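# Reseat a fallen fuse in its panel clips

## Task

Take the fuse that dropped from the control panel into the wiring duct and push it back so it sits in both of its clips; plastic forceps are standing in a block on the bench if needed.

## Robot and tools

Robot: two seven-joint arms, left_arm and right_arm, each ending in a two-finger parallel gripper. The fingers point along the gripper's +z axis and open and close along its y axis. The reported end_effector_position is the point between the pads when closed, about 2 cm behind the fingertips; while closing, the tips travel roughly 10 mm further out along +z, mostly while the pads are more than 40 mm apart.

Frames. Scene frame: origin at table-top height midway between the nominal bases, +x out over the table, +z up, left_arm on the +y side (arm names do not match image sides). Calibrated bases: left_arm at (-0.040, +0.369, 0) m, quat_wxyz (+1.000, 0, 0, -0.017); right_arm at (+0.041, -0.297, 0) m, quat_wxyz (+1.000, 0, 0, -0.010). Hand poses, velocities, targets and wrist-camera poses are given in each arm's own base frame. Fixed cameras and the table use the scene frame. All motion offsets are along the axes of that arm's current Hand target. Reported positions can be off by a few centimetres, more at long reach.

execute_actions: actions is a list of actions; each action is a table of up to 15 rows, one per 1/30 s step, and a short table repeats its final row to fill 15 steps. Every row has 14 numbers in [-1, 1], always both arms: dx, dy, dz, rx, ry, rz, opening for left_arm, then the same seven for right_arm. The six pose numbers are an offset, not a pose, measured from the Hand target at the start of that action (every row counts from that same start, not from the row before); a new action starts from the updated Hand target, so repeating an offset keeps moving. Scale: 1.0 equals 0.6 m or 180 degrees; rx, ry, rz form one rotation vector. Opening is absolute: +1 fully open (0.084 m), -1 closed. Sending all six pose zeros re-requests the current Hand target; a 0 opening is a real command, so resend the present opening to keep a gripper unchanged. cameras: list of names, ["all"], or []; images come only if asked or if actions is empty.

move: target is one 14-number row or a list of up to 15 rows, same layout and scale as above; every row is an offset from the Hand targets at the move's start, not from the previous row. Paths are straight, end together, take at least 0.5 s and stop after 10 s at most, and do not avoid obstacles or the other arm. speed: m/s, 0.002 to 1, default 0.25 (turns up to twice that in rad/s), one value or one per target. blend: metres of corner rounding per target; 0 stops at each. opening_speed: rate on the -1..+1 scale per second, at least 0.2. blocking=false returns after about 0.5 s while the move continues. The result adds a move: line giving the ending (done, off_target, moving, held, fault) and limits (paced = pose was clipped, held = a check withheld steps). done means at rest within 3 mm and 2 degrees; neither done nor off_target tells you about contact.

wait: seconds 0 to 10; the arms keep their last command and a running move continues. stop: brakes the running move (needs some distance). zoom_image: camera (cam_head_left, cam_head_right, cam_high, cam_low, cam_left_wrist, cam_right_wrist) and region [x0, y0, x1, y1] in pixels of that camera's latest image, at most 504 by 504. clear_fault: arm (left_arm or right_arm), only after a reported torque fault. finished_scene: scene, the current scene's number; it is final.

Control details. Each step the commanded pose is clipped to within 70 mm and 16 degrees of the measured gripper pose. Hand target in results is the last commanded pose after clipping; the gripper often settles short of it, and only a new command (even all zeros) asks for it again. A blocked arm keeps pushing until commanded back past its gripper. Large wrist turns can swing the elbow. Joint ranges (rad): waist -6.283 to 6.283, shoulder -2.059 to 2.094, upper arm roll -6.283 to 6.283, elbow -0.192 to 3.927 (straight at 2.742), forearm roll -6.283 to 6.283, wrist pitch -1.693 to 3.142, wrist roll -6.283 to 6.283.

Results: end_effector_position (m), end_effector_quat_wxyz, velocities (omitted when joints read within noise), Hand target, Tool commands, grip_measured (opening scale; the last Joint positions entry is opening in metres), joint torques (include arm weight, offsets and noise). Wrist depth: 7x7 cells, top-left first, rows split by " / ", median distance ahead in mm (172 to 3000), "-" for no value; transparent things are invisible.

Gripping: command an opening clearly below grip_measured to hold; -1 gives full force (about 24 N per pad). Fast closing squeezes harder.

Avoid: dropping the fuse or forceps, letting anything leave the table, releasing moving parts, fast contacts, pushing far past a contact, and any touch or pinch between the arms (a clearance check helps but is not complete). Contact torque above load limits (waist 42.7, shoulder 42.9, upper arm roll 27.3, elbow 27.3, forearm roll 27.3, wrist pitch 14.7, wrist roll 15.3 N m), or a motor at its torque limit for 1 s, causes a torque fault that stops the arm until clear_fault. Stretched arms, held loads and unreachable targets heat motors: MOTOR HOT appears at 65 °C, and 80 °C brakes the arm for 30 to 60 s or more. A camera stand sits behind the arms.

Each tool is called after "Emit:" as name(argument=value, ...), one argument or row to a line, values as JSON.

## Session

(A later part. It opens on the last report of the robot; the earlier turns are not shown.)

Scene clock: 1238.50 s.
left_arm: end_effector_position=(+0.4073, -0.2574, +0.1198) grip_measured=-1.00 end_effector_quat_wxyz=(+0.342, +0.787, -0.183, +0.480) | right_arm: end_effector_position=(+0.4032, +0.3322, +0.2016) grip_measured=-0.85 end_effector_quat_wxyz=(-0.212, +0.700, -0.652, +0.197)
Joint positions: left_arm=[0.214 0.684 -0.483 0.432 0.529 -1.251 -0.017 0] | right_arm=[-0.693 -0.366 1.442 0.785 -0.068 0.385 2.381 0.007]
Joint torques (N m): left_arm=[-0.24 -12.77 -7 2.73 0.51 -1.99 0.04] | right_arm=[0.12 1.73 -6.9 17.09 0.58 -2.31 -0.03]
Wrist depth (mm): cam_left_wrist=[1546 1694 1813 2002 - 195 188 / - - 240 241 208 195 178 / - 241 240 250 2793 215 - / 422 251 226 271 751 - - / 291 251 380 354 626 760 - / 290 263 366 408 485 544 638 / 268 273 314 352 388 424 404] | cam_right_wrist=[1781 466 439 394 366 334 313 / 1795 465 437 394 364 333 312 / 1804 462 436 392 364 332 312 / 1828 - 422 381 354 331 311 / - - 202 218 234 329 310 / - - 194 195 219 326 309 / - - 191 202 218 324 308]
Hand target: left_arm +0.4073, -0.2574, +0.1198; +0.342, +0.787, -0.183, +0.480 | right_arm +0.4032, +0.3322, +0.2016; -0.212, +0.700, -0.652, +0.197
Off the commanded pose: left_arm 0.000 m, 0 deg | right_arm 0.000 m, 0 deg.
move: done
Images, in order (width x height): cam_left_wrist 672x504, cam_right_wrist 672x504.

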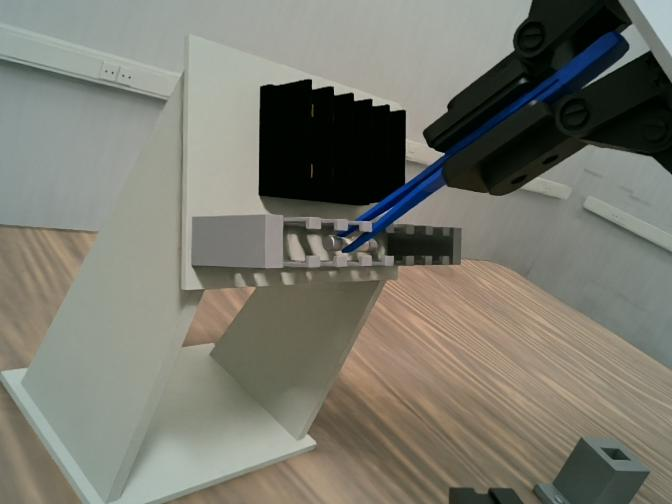

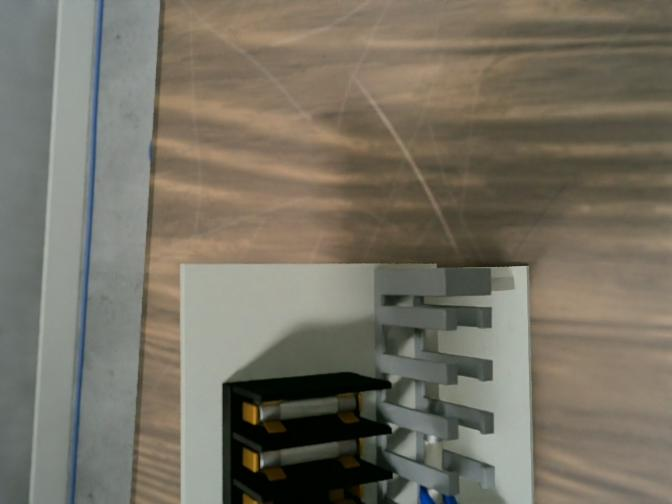

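Emit:
move(
  target=[
    [0,0,0,0,0,0,-1,0,-0.0007,-0.0004,0,0,0,-0.83],
    [0,0,0,0,0,0,-1,0,0.0165,-0.0328,0,0,0,-0.83],
  ],
  speed=0.025,
  cameras=["cam_left_wrist","cam_right_wrist"],
)

Emit:
zoom_image(
  camera="cam_left_wrist",
  region=[290, 150, 450, 280],
)

Emit:
zoom_image(
  camera="cam_right_wrist",
  region=[370, 380, 504, 504],
)

Scene clock: 1251.40 s.
left_arm: end_effector_position=(+0.4073, -0.2574, +0.1198) grip_measured=-1.00 end_effector_quat_wxyz=(+0.342, +0.787, -0.183, +0.480) | right_arm: end_effector_position=(+0.3841, +0.3308, +0.2125) grip_measured=-0.85 end_effector_quat_wxyz=(-0.212, +0.700, -0.652, +0.197)
Joint positions: left_arm=[0.214 0.684 -0.483 0.432 0.529 -1.251 -0.017 0] | right_arm=[-0.517 -0.408 1.296 0.752 -0.016 0.424 2.359 0.007]
Joint torques (N m): left_arm=[-0.49 -12.93 -6.94 3 0.46 -1.94 -0.03] | right_arm=[0.16 0.14 -7.07 17.26 0.52 -2.3 -0.02]
Wrist depth (mm): cam_left_wrist=[1546 1694 1828 2080 - - 180 / - - 240 241 - 191 180 / - 241 240 250 282 - - / 423 251 226 276 751 - - / 290 251 380 355 627 763 - / 290 263 366 407 488 543 637 / 267 273 314 351 388 423 404] | cam_right_wrist=[1813 483 454 408 378 346 324 / 1818 481 453 407 377 345 323 / 1847 479 450 405 376 343 323 / 1842 478 438 394 367 342 321 / - 212 225 239 361 342 321 / - 212 216 234 352 341 320 / - 211 214 220 350 340 319]
Hand target: left_arm +0.4073, -0.2574, +0.1198; +0.342, +0.787, -0.183, +0.480 | right_arm +0.3841, +0.3308, +0.2125; -0.212, +0.700, -0.652, +0.197
Off the commanded pose: left_arm 0.000 m, 0 deg | right_arm 0.000 m, 0 deg.
move: done
Images, in order (width x height): cam_left_wrist 672x504, cam_right_wrist 672x504.

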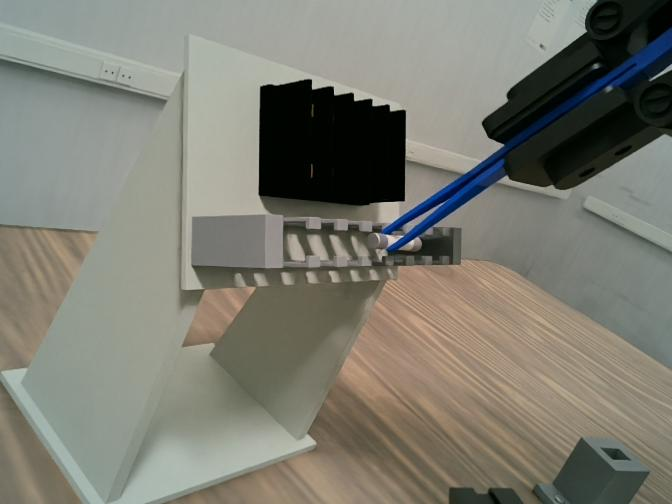

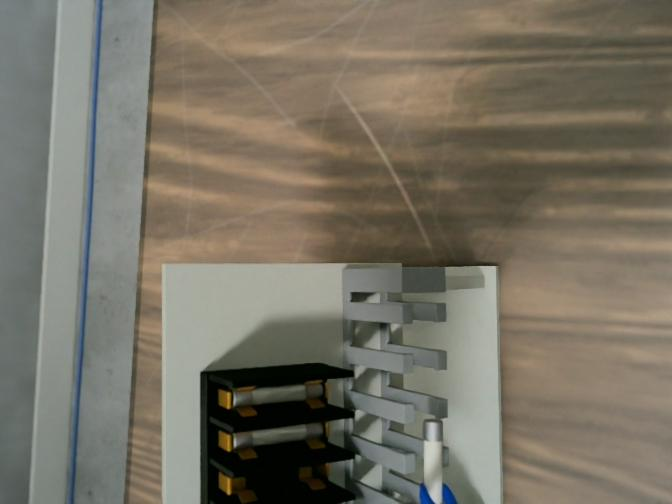

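Scaled by 3.150 from the camera's 672x504 image, which has a finer 960x720 frame.

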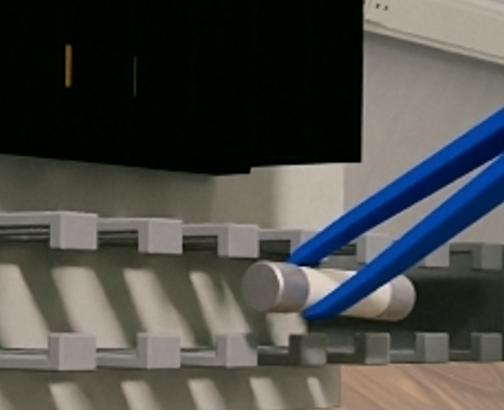

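Scaled by 3.761 from the camera's 672x504 image, which has a finer 960x720 frame.

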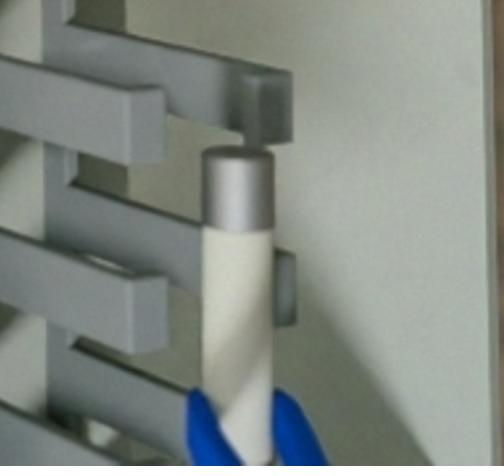

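Emit:
move(
  target=[
    [0,0,0,0,0,0,-1,0,0.0313,-0.0589,0,0,0,-0.83],
    [0,0,0,0,0,0,-1,0.0007,0.0327,-0.0447,0.1221,0.1222,-0.4894,-0.83],
  ],
  speed=[0.05,0.13],
  cameras=["cam_left_wrist","cam_right_wrist","cam_high"],
)

Emit:
zoom_image(
  camera="cam_left_wrist",
  region=[230, 60, 530, 300],
)

Emit:
zoom_image(
  camera="cam_right_wrist",
  region=[330, 330, 530, 504],
)

Scene clock: 1319.83 s.
left_arm: end_effector_position=(+0.4073, -0.2574, +0.1198) grip_measured=-1.00 end_effector_quat_wxyz=(+0.342, +0.787, -0.183, +0.480) | right_arm: end_effector_position=(+0.3530, +0.3282, +0.2239) grip_measured=-0.85 end_effector_quat_wxyz=(-0.018, +0.858, +0.031, +0.513)
Joint positions: left_arm=[0.214 0.684 -0.483 0.432 0.529 -1.251 -0.017 0] | right_arm=[-0.42 -0.846 1.279 0.504 -0.672 0.055 1.656 0.007]
Joint torques (N m): left_arm=[-0.55 -13.13 -6.99 2.84 0.45 -2.13 0.04] | right_arm=[-0.62 4.01 -11.17 12.59 1.43 -0.99 0.01]
Wrist depth (mm): cam_left_wrist=[1564 1690 1852 2119 2348 2624 - / - - 240 250 - - - / - 241 240 250 2738 - 194 / 423 252 226 275 754 - - / 291 251 380 354 627 760 - / 290 263 367 408 488 541 636 / 268 273 314 351 389 422 404] | cam_right_wrist=[1706 1694 1677 1665 1657 1645 1619 / 1809 1795 1776 1763 1706 1681 1673 / 1888 1872 1857 1862 1838 1813 1818 / 1991 1951 1957 1940 1935 1914 1903 / 2087 2062 2050 1996 1979 1985 2014 / 538 542 270 270 267 275 559 / 459 461 269 270 266 275 472]
Hand target: left_arm +0.4073, -0.2574, +0.1198; +0.342, +0.787, -0.183, +0.480 | right_arm +0.3530, +0.3282, +0.2239; -0.018, +0.858, +0.031, +0.513
Off the commanded pose: left_arm 0.000 m, 0 deg | right_arm 0.000 m, 0 deg.
move: done
Images, in order (width x height): cam_high 672x504, cam_left_wrist 672x504, cam_right_wrist 672x504.

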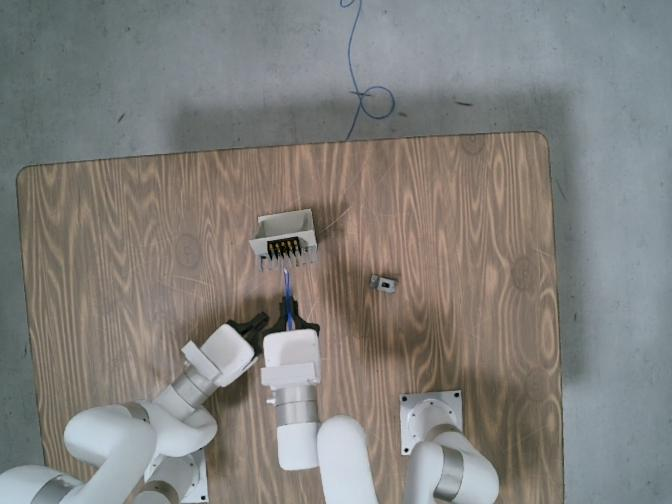

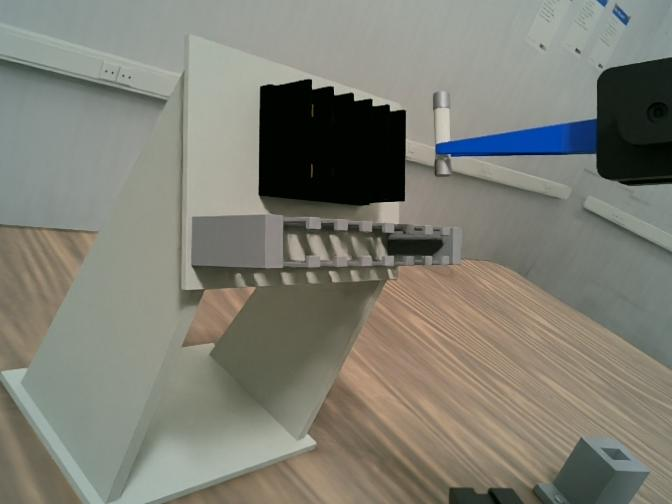

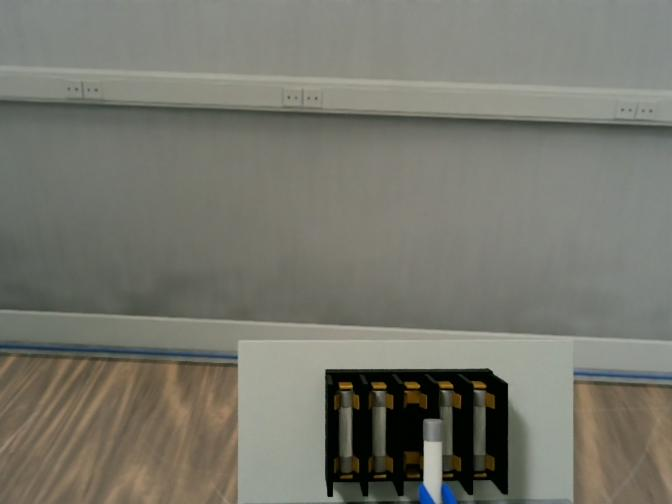

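Scaled by 1.680 from the camera's 672x504 image, which has a finer 960x720 frame.

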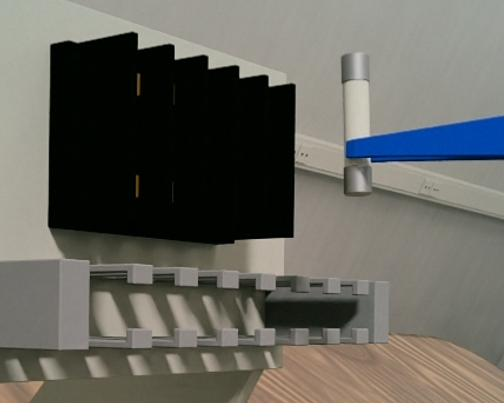

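Scaled by 2.520 from the camera's 672x504 image, which has a finer 960x720 frame.

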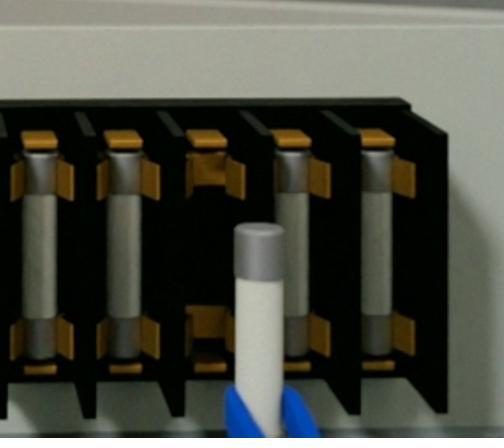

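Emit:
move(
  target=[0,0,0,0,0,0,-1,-0.0025,-0.0012,0.0417,0,0,0,-0.83],
  speed=0.06,
  cameras=["cam_left_wrist","cam_right_wrist"],
)

Emit:
zoom_image(
  camera="cam_left_wrist",
  region=[250, 60, 450, 220],
)

Emit:
zoom_image(
  camera="cam_right_wrist",
  region=[330, 350, 530, 504],
)

Scene clock: 1369.87 s.
left_arm: end_effector_position=(+0.4073, -0.2574, +0.1198) grip_measured=-1.00 end_effector_quat_wxyz=(+0.342, +0.787, -0.183, +0.480) | right_arm: end_effector_position=(+0.3742, +0.3304, +0.2107) grip_measured=-0.85 end_effector_quat_wxyz=(-0.018, +0.858, +0.031, +0.513)
Joint positions: left_arm=[0.214 0.684 -0.483 0.432 0.529 -1.251 -0.017 0] | right_arm=[-0.571 -0.875 1.37 0.542 -0.681 -0.03 1.686 0.007]
Joint torques (N m): left_arm=[-0.29 -13.1 -7.16 2.88 0.36 -1.9 0.01] | right_arm=[-0.47 4.82 -12.28 12.15 2.11 -0.95 0.31]
Wrist depth (mm): cam_left_wrist=[1553 1686 1828 2093 2340 - - / - - 241 241 - 189 179 / - 241 240 250 2717 199 186 / 423 251 226 275 755 - - / 290 251 380 354 629 760 - / 289 263 366 408 488 543 638 / 268 273 314 351 389 423 405] | cam_right_wrist=[1673 1669 1653 1642 1634 1619 1611 / 1781 1749 1749 1736 1715 1661 1649 / 1888 1833 1842 1828 1823 1804 1785 / 1935 1951 1940 1919 1908 1893 1877 / 2050 2038 2026 2014 2002 1979 1996 / 517 520 245 245 235 250 515 / 441 444 245 234 222 249 453]
Hand target: left_arm +0.4073, -0.2574, +0.1198; +0.342, +0.787, -0.183, +0.480 | right_arm +0.3742, +0.3304, +0.2107; -0.018, +0.858, +0.031, +0.513
Off the commanded pose: left_arm 0.000 m, 0 deg | right_arm 0.000 m, 0 deg.
move: done
Images, in order (width x height): cam_left_wrist 672x504, cam_right_wrist 672x504.

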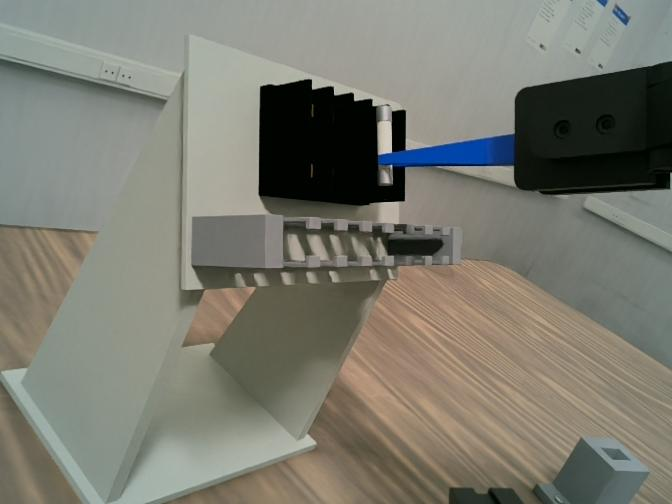

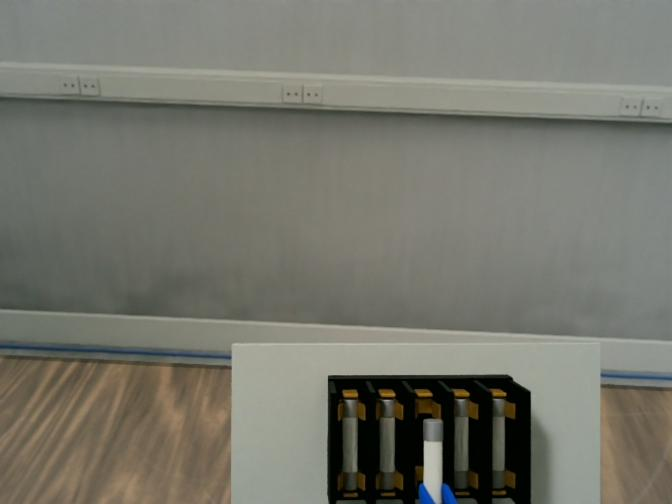

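Scaled by 2.520 from the camera's 672x504 image, which has a finer 960x720 frame.

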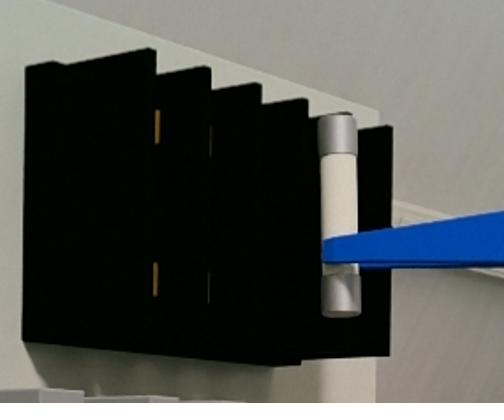

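Scaled by 2.520 from the camera's 672x504 image, which has a finer 960x720 frame.

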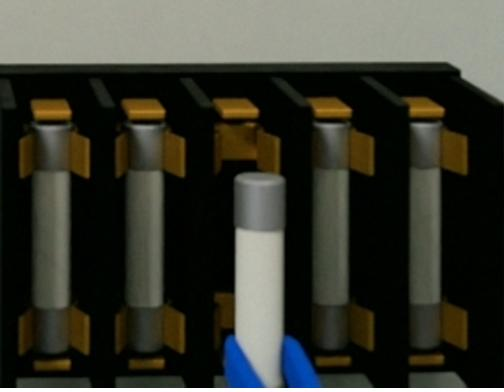

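Emit:
move(
  target=[0,0,0,0,0,0,-1,0.0013,0,0.02,0,0,0,-0.83],
  speed=0.04,
  cameras=["cam_left_wrist","cam_right_wrist"],
)

Emit:
zoom_image(
  camera="cam_left_wrist",
  region=[250, 60, 450, 220],
)

Emit:
zoom_image(
  camera="cam_right_wrist",
  region=[350, 370, 504, 504],
)

Scene clock: 1389.20 s.
left_arm: end_effector_position=(+0.4073, -0.2574, +0.1198) grip_measured=-1.00 end_effector_quat_wxyz=(+0.342, +0.787, -0.183, +0.480) | right_arm: end_effector_position=(+0.3851, +0.3312, +0.2057) grip_measured=-0.85 end_effector_quat_wxyz=(-0.018, +0.858, +0.031, +0.513)
Joint positions: left_arm=[0.214 0.684 -0.483 0.432 0.529 -1.251 -0.017 0] | right_arm=[-0.64 -0.89 1.408 0.563 -0.681 -0.067 1.694 0.007]
Joint torques (N m): left_arm=[-0.36 -12.89 -6.93 2.84 0.35 -2.03 0.03] | right_arm=[-0.63 5.94 -12.55 11.8 2.2 -0.95 0.32]
Wrist depth (mm): cam_left_wrist=[1553 1711 1828 2050 2264 - - / - - 240 241 - 194 - / - 241 240 250 317 202 179 / 425 252 226 275 754 - - / 291 251 380 354 627 761 - / 290 263 367 408 487 542 640 / 267 273 314 351 389 422 405] | cam_right_wrist=[1673 1657 1649 1649 1619 1611 1593 / 1758 1745 1736 1741 1711 1702 1645 / 1852 1842 1818 1809 1813 1790 1767 / 1940 1935 1930 1903 1893 1872 1862 / 2044 2026 2002 2026 2002 1968 1957 / 508 - 233 233 233 237 506 / 433 434 233 221 222 237 446]
Hand target: left_arm +0.4073, -0.2574, +0.1198; +0.342, +0.787, -0.183, +0.480 | right_arm +0.3851, +0.3312, +0.2057; -0.018, +0.858, +0.031, +0.513
Off the commanded pose: left_arm 0.000 m, 0 deg | right_arm 0.000 m, 0 deg.
move: done
Images, in order (width x height): cam_left_wrist 672x504, cam_right_wrist 672x504.

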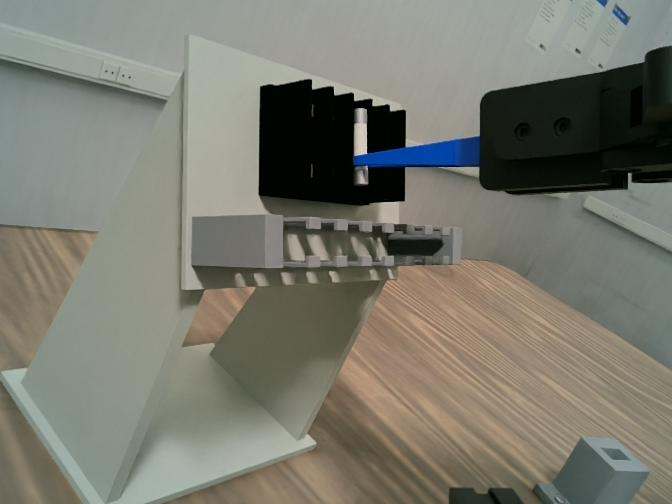

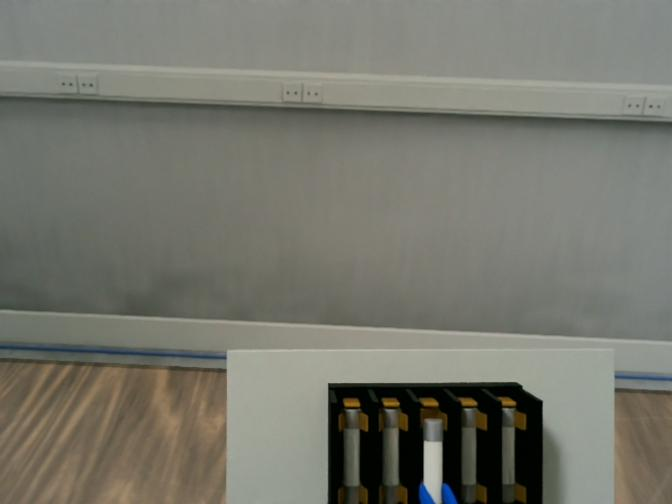

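Scaled by 2.520 from the camera's 672x504 image, which has a finer 960x720 frame.

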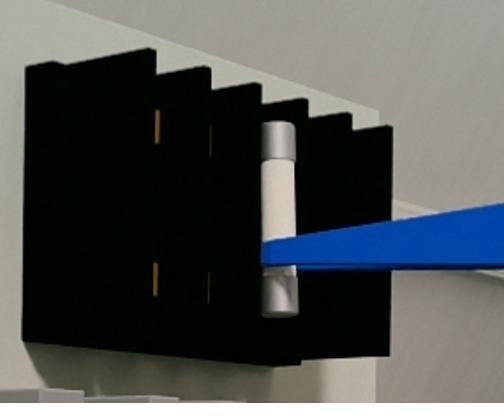

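Scaled by 3.273 from the camera's 672x504 image, which has a finer 960x720 frame.

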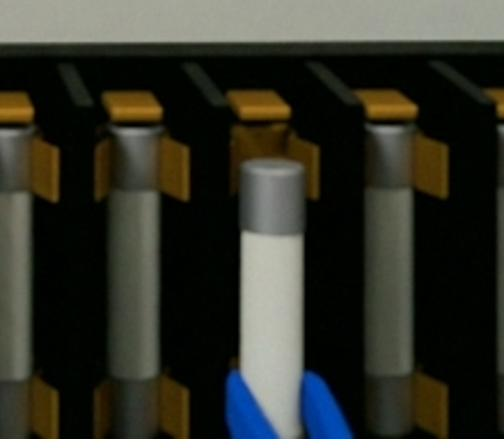

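Emit:
zoom_image(
  camera="cam_right_wrist",
  region=[390, 375, 490, 450],
)

Scaled by 5.040 from the camera's 672x504 image, which has a finer 960x720 frame.

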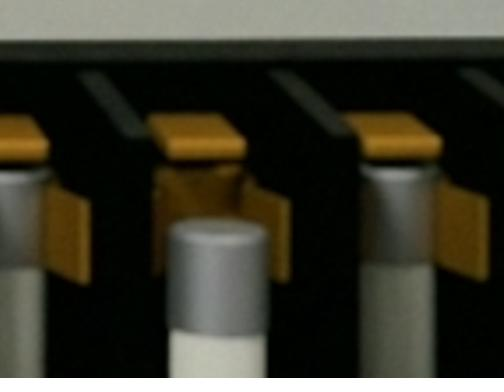

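Emit:
move(
  target=[
    [0,0,0,0,0,0,-1,0.0008,0.0013,0,0,0,0,-0.83],
    [0,0,0,0,0,0,-1,0.0008,0.0013,0.0117,0,0,0,-0.83],
  ],
  speed=0.025,
  cameras=["cam_left_wrist","cam_right_wrist"],
)

Emit:
zoom_image(
  camera="cam_left_wrist",
  region=[290, 90, 410, 210],
)

Emit:
zoom_image(
  camera="cam_right_wrist",
  region=[380, 375, 500, 504],
)

Scene clock: 1436.57 s.
left_arm: end_effector_position=(+0.4073, -0.2574, +0.1198) grip_measured=-1.00 end_effector_quat_wxyz=(+0.342, +0.787, -0.183, +0.480) | right_arm: end_effector_position=(+0.3916, +0.3309, +0.2028) grip_measured=-0.85 end_effector_quat_wxyz=(-0.018, +0.858, +0.031, +0.513)
Joint positions: left_arm=[0.214 0.684 -0.483 0.432 0.529 -1.251 -0.017 0] | right_arm=[-0.678 -0.9 1.427 0.573 -0.681 -0.09 1.697 0.007]
Joint torques (N m): left_arm=[-0.34 -12.87 -6.89 2.68 0.39 -2 0.02] | right_arm=[-0.42 5.96 -12.96 11.64 2.23 -0.88 0.29]
Wrist depth (mm): cam_left_wrist=[1567 1698 1833 2038 - - - / - - 240 241 - 195 - / - 241 240 250 282 202 - / 423 251 226 276 750 - - / 291 251 379 354 626 757 - / 290 263 366 408 488 545 639 / 268 273 313 351 388 423 404] | cam_right_wrist=[1642 1649 1642 1626 1622 1611 1593 / 1745 1754 1745 1723 1702 1690 1649 / 1862 1823 1804 1804 1795 1767 1763 / 1940 1924 1908 1898 1882 1877 1852 / 2014 2014 2002 2008 1991 1968 1946 / 484 - 226 226 223 230 501 / 430 431 226 215 214 230 442]
Hand target: left_arm +0.4073, -0.2574, +0.1198; +0.342, +0.787, -0.183, +0.480 | right_arm +0.3916, +0.3309, +0.2028; -0.018, +0.858, +0.031, +0.513
Off the commanded pose: left_arm 0.000 m, 0 deg | right_arm 0.000 m, 0 deg.
move: done
Images, in order (width x height): cam_left_wrist 672x504, cam_right_wrist 672x504.

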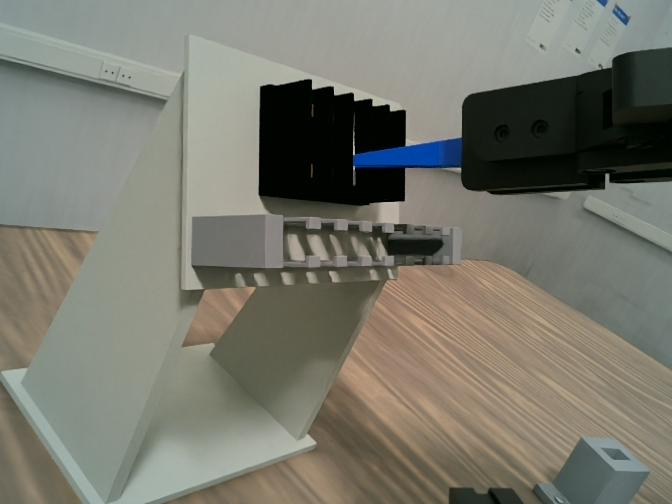

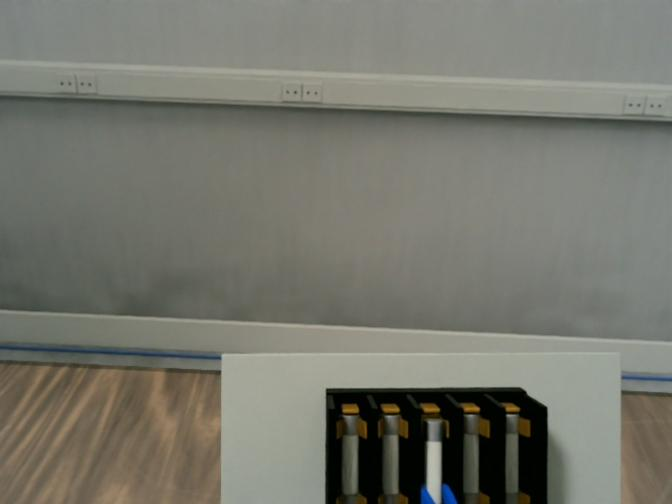

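Scaled by 4.200 from the camera's 672x504 image, which has a finer 960x720 frame.

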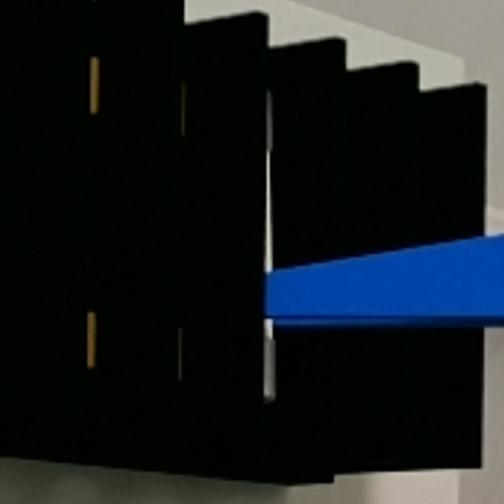

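Scaled by 3.907 from the camera's 672x504 image, which has a finer 960x720 frame.

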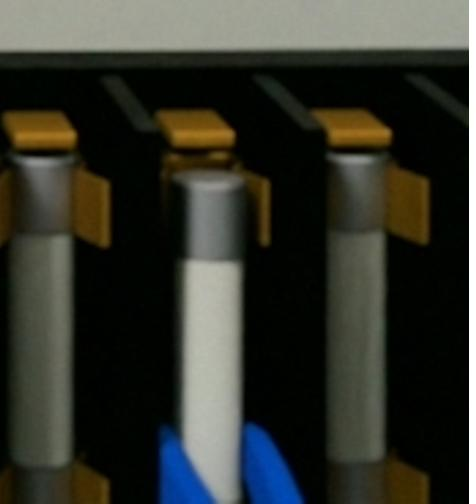

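Emit:
move(
  target=[0,0,0,0,0,0,-1,0.0,0.0,0.0067,0,0,0,-0.83],
  speed=0.02,
  cameras=["cam_left_wrist","cam_right_wrist"],
)

Emit:
zoom_image(
  camera="cam_left_wrist",
  region=[290, 90, 410, 210],
)

Emit:
zoom_image(
  camera="cam_right_wrist",
  region=[380, 375, 500, 504],
)

Scene clock: 1442.00 s.
left_arm: end_effector_position=(+0.4073, -0.2574, +0.1198) grip_measured=-1.00 end_effector_quat_wxyz=(+0.342, +0.787, -0.183, +0.480) | right_arm: end_effector_position=(+0.3951, +0.3311, +0.2009) grip_measured=-0.85 end_effector_quat_wxyz=(-0.018, +0.858, +0.031, +0.513)
Joint positions: left_arm=[0.214 0.684 -0.483 0.432 0.529 -1.251 -0.017 0] | right_arm=[-0.7 -0.906 1.44 0.581 -0.68 -0.101 1.7 0.007]
Joint torques (N m): left_arm=[-0.18 -12.73 -7.12 2.99 0.59 -1.88 0.06] | right_arm=[-0.47 6.32 -12.92 11.49 2.23 -0.92 0.39]
Wrist depth (mm): cam_left_wrist=[1553 1690 1842 2125 - - - / - - 240 242 - 195 - / - 241 240 250 282 202 - / 424 251 226 275 750 - - / 290 251 380 354 628 760 - / 291 262 367 408 486 542 640 / 267 273 313 352 389 421 405] | cam_right_wrist=[1645 1638 1638 1604 1611 1593 1582 / 1754 1745 1728 1715 1715 1694 1645 / 1828 1828 1823 1804 1795 1781 1758 / 1935 1935 1914 1908 1893 1867 1842 / 2026 2002 2014 1991 1979 1962 1940 / 481 - 221 222 219 226 476 / 427 - 221 211 211 212 424]
Hand target: left_arm +0.4073, -0.2574, +0.1198; +0.342, +0.787, -0.183, +0.480 | right_arm +0.3951, +0.3311, +0.2009; -0.018, +0.858, +0.031, +0.513
Off the commanded pose: left_arm 0.000 m, 0 deg | right_arm 0.000 m, 0 deg.
move: done
Images, in order (width x height): cam_left_wrist 672x504, cam_right_wrist 672x504.

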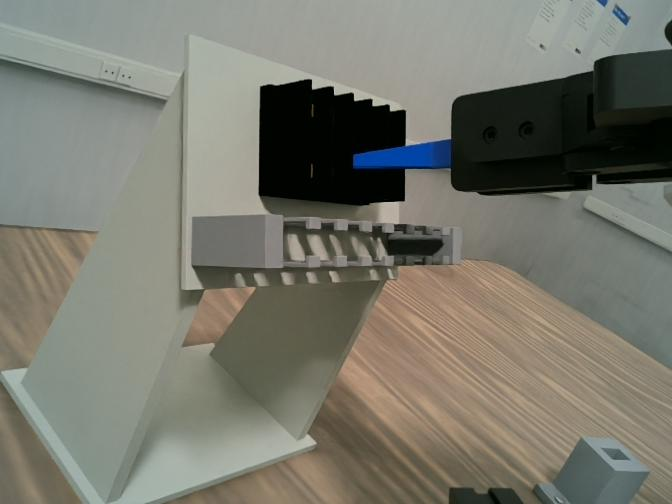

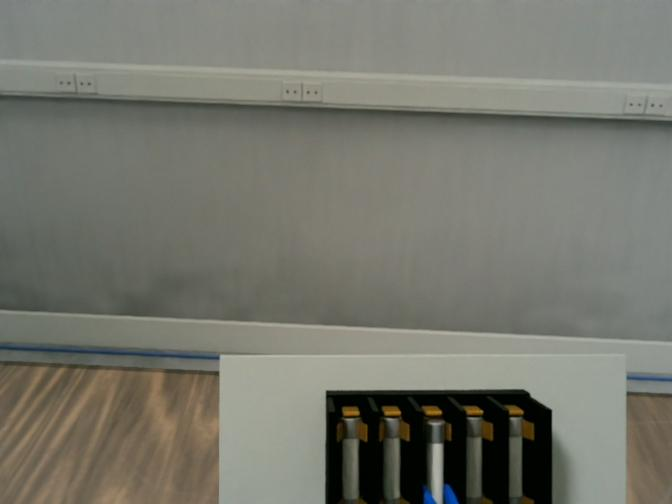

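Scaled by 4.200 from the camera's 672x504 image, which has a finer 960x720 frame.

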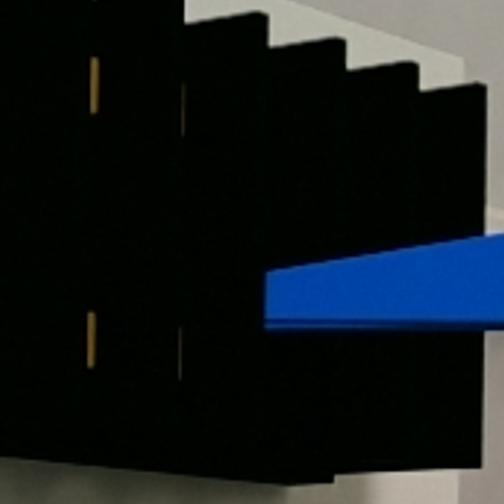

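Scaled by 3.907 from the camera's 672x504 image, which has a finer 960x720 frame.

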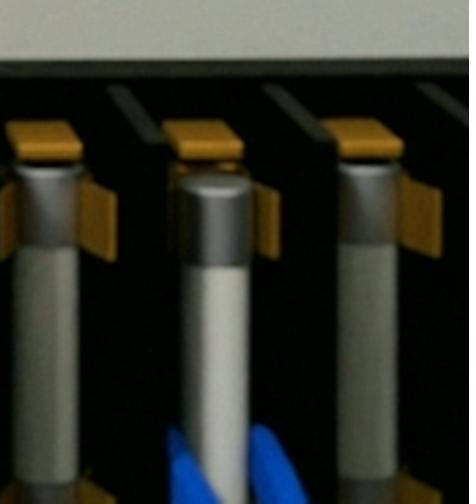

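Emit:
move(
  target=[0,0,0,0,0,0,-1,0.0,-0.0005,0.005,0,0,0,-0.84],
  speed=0.02,
  cameras=["cam_left_wrist","cam_right_wrist"],
)

Emit:
zoom_image(
  camera="cam_right_wrist",
  region=[380, 375, 500, 504],
)

Scene clock: 1458.80 s.
left_arm: end_effector_position=(+0.4073, -0.2574, +0.1198) grip_measured=-1.00 end_effector_quat_wxyz=(+0.342, +0.787, -0.183, +0.480) | right_arm: end_effector_position=(+0.3977, +0.3316, +0.1995) grip_measured=-0.86 end_effector_quat_wxyz=(-0.018, +0.858, +0.031, +0.513)
Joint positions: left_arm=[0.214 0.684 -0.483 0.432 0.529 -1.251 -0.017 0] | right_arm=[-0.717 -0.91 1.45 0.587 -0.679 -0.109 1.702 0.006]
Joint torques (N m): left_arm=[-0.07 -12.98 -7.1 3.03 0.44 -2 -0.01] | right_arm=[-0.86 6.32 -12.91 11.48 2.31 -0.98 0.41]
Wrist depth (mm): cam_left_wrist=[1560 1711 1818 2080 - - - / - - 240 242 215 195 - / - 241 240 250 238 202 - / 423 251 226 276 748 - - / 290 251 380 355 629 757 - / 290 262 367 407 488 540 637 / 268 273 313 352 388 422 404] | cam_right_wrist=[1649 1657 1638 1604 1615 1593 1596 / 1736 1736 1723 1719 1711 1702 1630 / 1828 1847 1809 1804 1785 1776 1767 / 1940 1914 1908 1898 1867 1862 1857 / 2038 2020 1996 2008 2002 1957 1946 / 480 - 219 219 216 223 475 / 425 - 218 207 208 209 422]
Hand target: left_arm +0.4073, -0.2574, +0.1198; +0.342, +0.787, -0.183, +0.480 | right_arm +0.3977, +0.3316, +0.1995; -0.018, +0.858, +0.031, +0.513
Off the commanded pose: left_arm 0.000 m, 0 deg | right_arm 0.000 m, 0 deg.
move: done
Images, in order (width x height): cam_left_wrist 672x504, cam_right_wrist 672x504.

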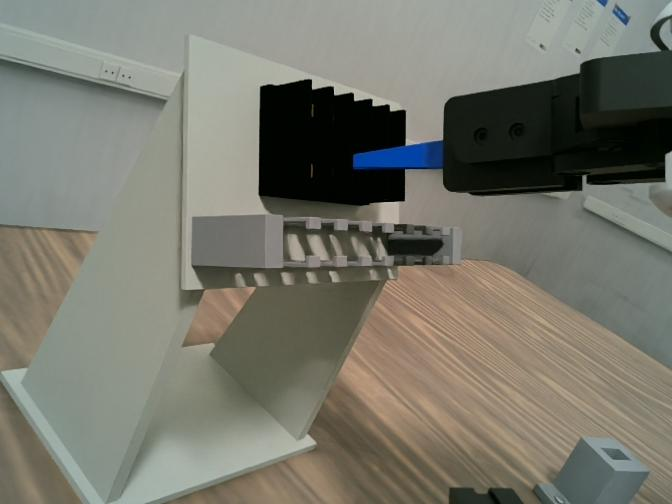

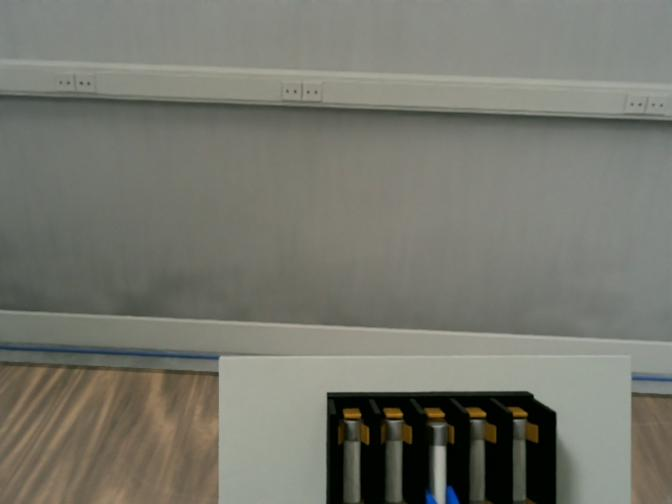

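Scaled by 3.907 from the camera's 672x504 image, which has a finer 960x720 frame.

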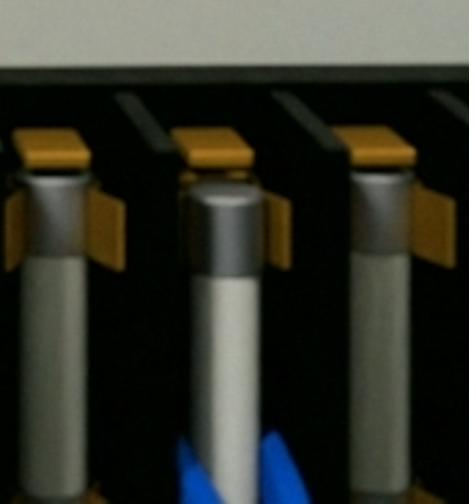

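Emit:
move(
  target=[0,0,0,0,0,0,-1,0.0,0.0,0.0,0,0,0,-0.775],
  opening_speed=0.2,
  cameras=["cam_right_wrist"],
)

Emit:
zoom_image(
  camera="cam_right_wrist",
  region=[380, 375, 500, 504],
)

Scene clock: 1487.23 s.
left_arm: end_effector_position=(+0.4073, -0.2574, +0.1198) grip_measured=-1.00 end_effector_quat_wxyz=(+0.342, +0.787, -0.183, +0.480) | right_arm: end_effector_position=(+0.3977, +0.3316, +0.1995) grip_measured=-0.80 end_effector_quat_wxyz=(-0.018, +0.858, +0.031, +0.513)
Joint positions: left_arm=[0.214 0.684 -0.483 0.432 0.529 -1.251 -0.017 0] | right_arm=[-0.717 -0.91 1.45 0.587 -0.679 -0.109 1.702 0.009]
Joint torques (N m): left_arm=[-0.24 -12.84 -7.06 2.94 0.35 -1.8 0] | right_arm=[-0.44 6.3 -12.77 11.39 2.22 -0.89 0.32]
Wrist depth (mm): cam_left_wrist=[1557 1698 1833 2038 - - - / - - 240 241 213 194 - / - 241 240 250 236 201 - / 423 252 226 275 751 - - / 290 251 380 354 630 758 - / 290 263 367 408 487 542 638 / 267 273 313 352 388 422 404] | cam_right_wrist=[1645 1626 1638 1622 1611 1604 1589 / 1749 1732 1715 1723 1706 1702 1645 / 1842 1833 1813 1809 1776 1772 1767 / 1924 1914 1919 1903 1872 1867 1857 / 2008 2020 2014 1991 1968 1962 1951 / 479 - 218 219 216 223 475 / 425 - 218 207 208 209 421]
Hand target: left_arm +0.4073, -0.2574, +0.1198; +0.342, +0.787, -0.183, +0.480 | right_arm +0.3977, +0.3316, +0.1995; -0.018, +0.858, +0.031, +0.513
Off the commanded pose: left_arm 0.000 m, 0 deg | right_arm 0.000 m, 0 deg.
move: done
Images, in order (width x height): cam_right_wrist 672x504.

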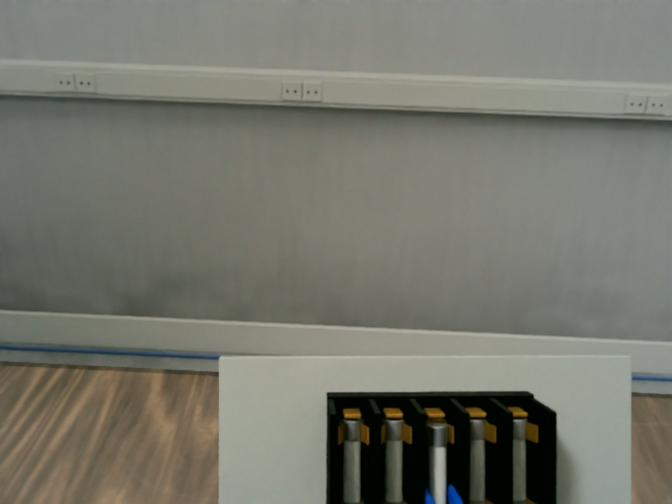

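Scaled by 3.907 from the camera's 672x504 image, which has a finer 960x720 frame.

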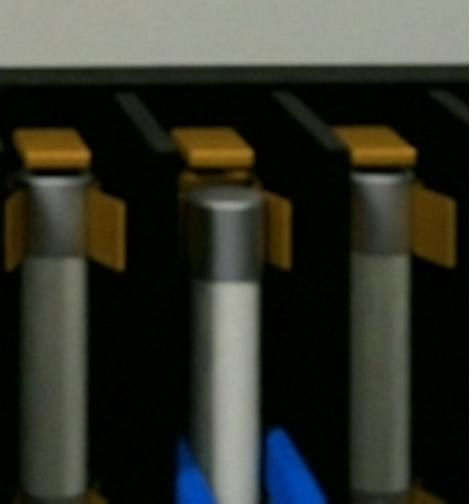

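Emit:
move(
  target=[0,0,0,0,0,0,-1,0.0,0.0,-0.0333,0,0,0,-0.775],
  speed=0.02,
  cameras=["cam_right_wrist","cam_left_wrist"],
)

Emit:
zoom_image(
  camera="cam_right_wrist",
  region=[380, 375, 500, 504],
)

Emit:
zoom_image(
  camera="cam_left_wrist",
  region=[290, 90, 410, 210],
)

Scene clock: 1494.23 s.
left_arm: end_effector_position=(+0.4073, -0.2574, +0.1198) grip_measured=-1.00 end_effector_quat_wxyz=(+0.342, +0.787, -0.183, +0.480) | right_arm: end_effector_position=(+0.3802, +0.3304, +0.2090) grip_measured=-0.80 end_effector_quat_wxyz=(-0.018, +0.858, +0.031, +0.513)
Joint positions: left_arm=[0.214 0.684 -0.483 0.432 0.529 -1.251 -0.017 0] | right_arm=[-0.606 -0.881 1.386 0.552 -0.683 -0.049 1.688 0.009]
Joint torques (N m): left_arm=[-0.69 -12.63 -6.99 2.91 0.29 -1.84 0] | right_arm=[-0.11 5.85 -12.7 11.46 1.69 -0.73 0.09]
Wrist depth (mm): cam_left_wrist=[1543 1694 1847 2106 2264 - - / - - 240 242 - 190 178 / - 241 240 250 2771 201 185 / 423 251 226 275 754 - - / 291 251 381 355 626 757 - / 290 263 366 409 487 542 638 / 267 273 313 351 389 422 405] | cam_right_wrist=[1657 1669 1645 1622 1634 1607 1604 / 1772 1745 1741 1745 1719 1665 1661 / 1857 1847 1838 1818 1818 1813 1790 / 1940 1946 1940 1914 1914 1893 1877 / 2032 2044 2044 2026 2002 1996 1962 / 515 - 239 236 236 243 511 / 439 440 239 227 228 243 451]
Hand target: left_arm +0.4073, -0.2574, +0.1198; +0.342, +0.787, -0.183, +0.480 | right_arm +0.3802, +0.3304, +0.2090; -0.018, +0.858, +0.031, +0.513
Off the commanded pose: left_arm 0.000 m, 0 deg | right_arm 0.000 m, 0 deg.
move: done
Images, in order (width x height): cam_left_wrist 672x504, cam_right_wrist 672x504.

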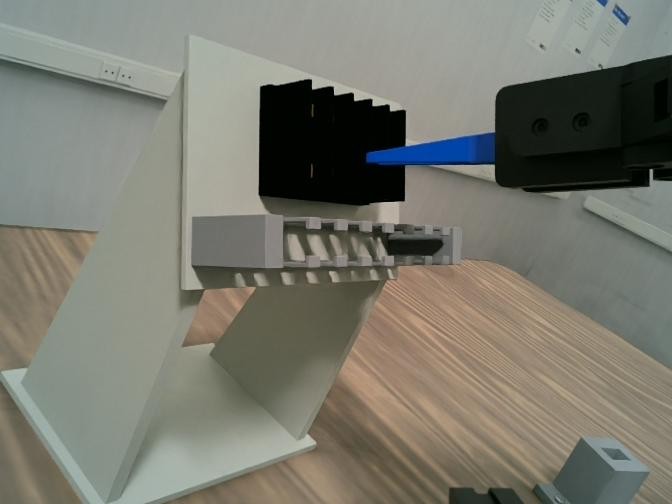

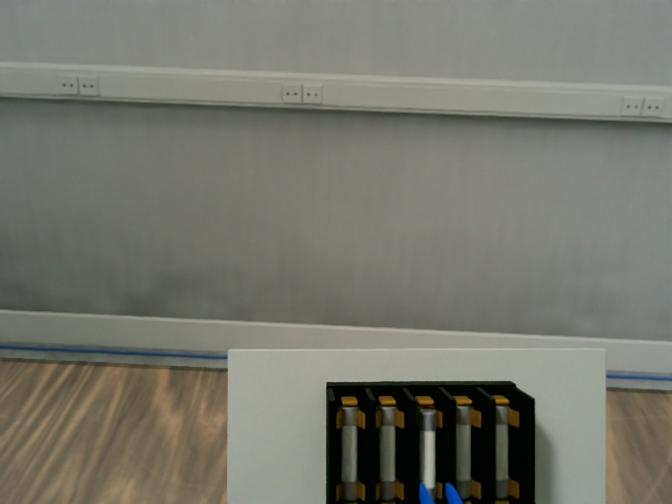

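Scaled by 3.907 from the camera's 672x504 image, which has a finer 960x720 frame.

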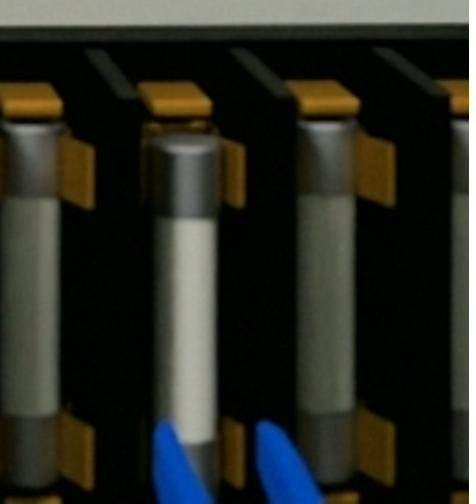

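Scaled by 4.200 from the camera's 672x504 image, which has a finer 960x720 frame.

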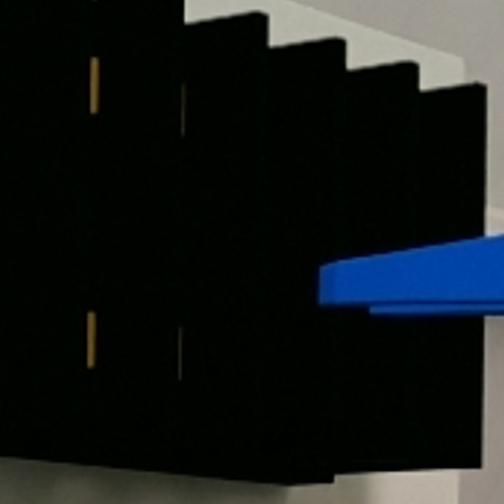

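Emit:
move(
  target=[
    [0,0,0,0,0,0,-1,0.0,0.0,0.0,0,0,0,-0.93],
    [0,0,0,0,0,0,-1,0.029,-0.0004,0.0,0,0,0,-0.93],
    [0,0,0,0,0,0,-1,0.029,-0.0004,0.0125,0,0,0,-0.93],
  ],
  speed=0.04,
  opening_speed=0.3,
  cameras=["cam_right_wrist","cam_left_wrist"],
)

Emit:
zoom_image(
  camera="cam_right_wrist",
  region=[370, 384, 500, 504],
)

Emit:
zoom_image(
  camera="cam_left_wrist",
  region=[290, 70, 450, 210],
)

Scene clock: 1522.77 s.
left_arm: end_effector_position=(+0.4073, -0.2574, +0.1198) grip_measured=-1.00 end_effector_quat_wxyz=(+0.342, +0.787, -0.183, +0.480) | right_arm: end_effector_position=(+0.3950, +0.3317, +0.2207) grip_measured=-0.87 end_effector_quat_wxyz=(-0.018, +0.858, +0.031, +0.513)
Joint positions: left_arm=[0.214 0.684 -0.483 0.432 0.529 -1.251 -0.017 0] | right_arm=[-0.648 -0.847 1.377 0.591 -0.697 -0.046 1.657 0.006]
Joint torques (N m): left_arm=[-0.46 -12.8 -6.96 2.8 0.51 -1.93 -0.01] | right_arm=[-0.39 5.23 -12.27 12.7 2.08 -0.97 0.31]
Wrist depth (mm): cam_left_wrist=[1546 1706 1838 2062 - 189 - / - - 241 242 239 197 186 / - 241 240 250 2760 - - / 423 251 226 276 750 - - / 290 251 380 354 627 757 - / 290 263 366 408 488 543 638 / 267 273 314 351 389 422 404] | cam_right_wrist=[1657 1634 1619 1626 1615 1596 1604 / 1749 1749 1728 1723 1653 1657 1638 / 1838 1833 1818 1804 1781 1776 1763 / 1935 1940 1893 1888 1872 1867 1852 / 2044 2020 1991 1985 1974 1951 1935 / 512 1951 1951 233 1974 236 1908 / 454 454 231 220 220 236 467]
Hand target: left_arm +0.4073, -0.2574, +0.1198; +0.342, +0.787, -0.183, +0.480 | right_arm +0.3950, +0.3317, +0.2207; -0.018, +0.858, +0.031, +0.513
Off the commanded pose: left_arm 0.000 m, 0 deg | right_arm 0.000 m, 0 deg.
move: done
Images, in order (width x height): cam_left_wrist 672x504, cam_right_wrist 672x504.

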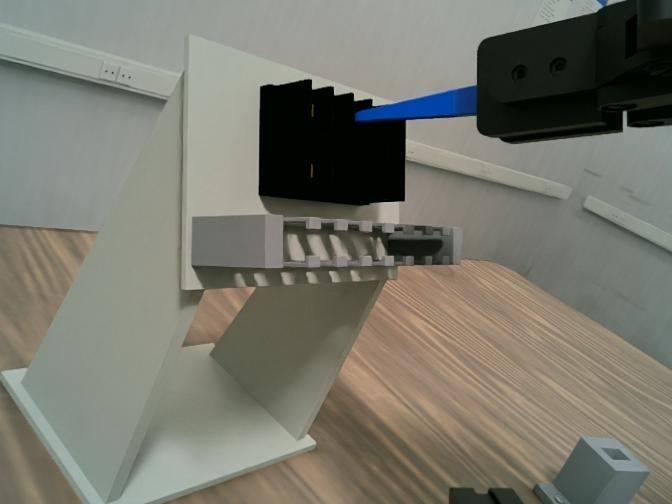

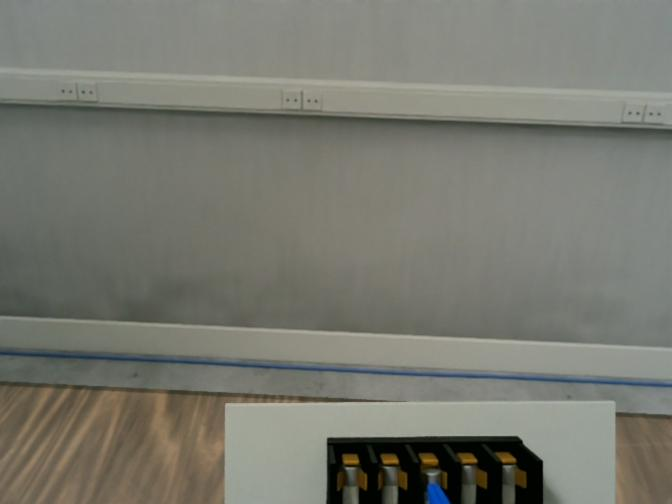

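Scaled by 3.877 from the camera's 672x504 image, which has a finer 960x720 frame.

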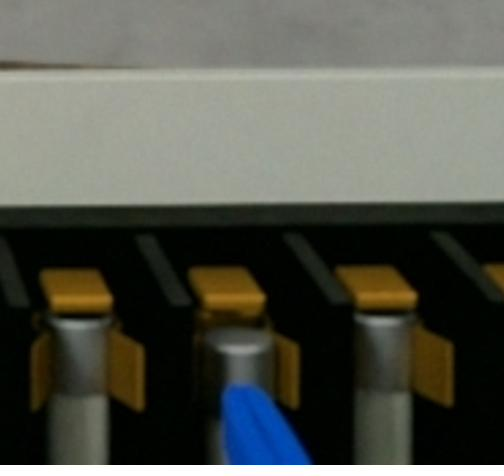

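Scaled by 3.150 from the camera's 672x504 image, which has a finer 960x720 frame.

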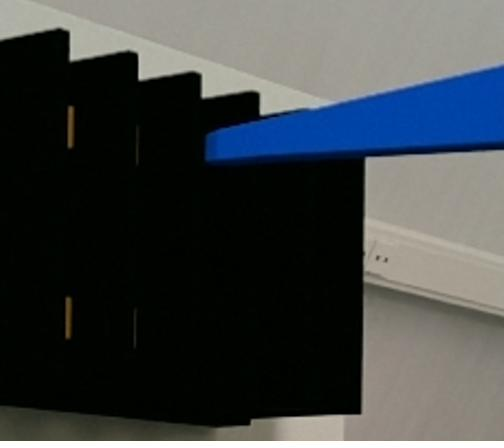

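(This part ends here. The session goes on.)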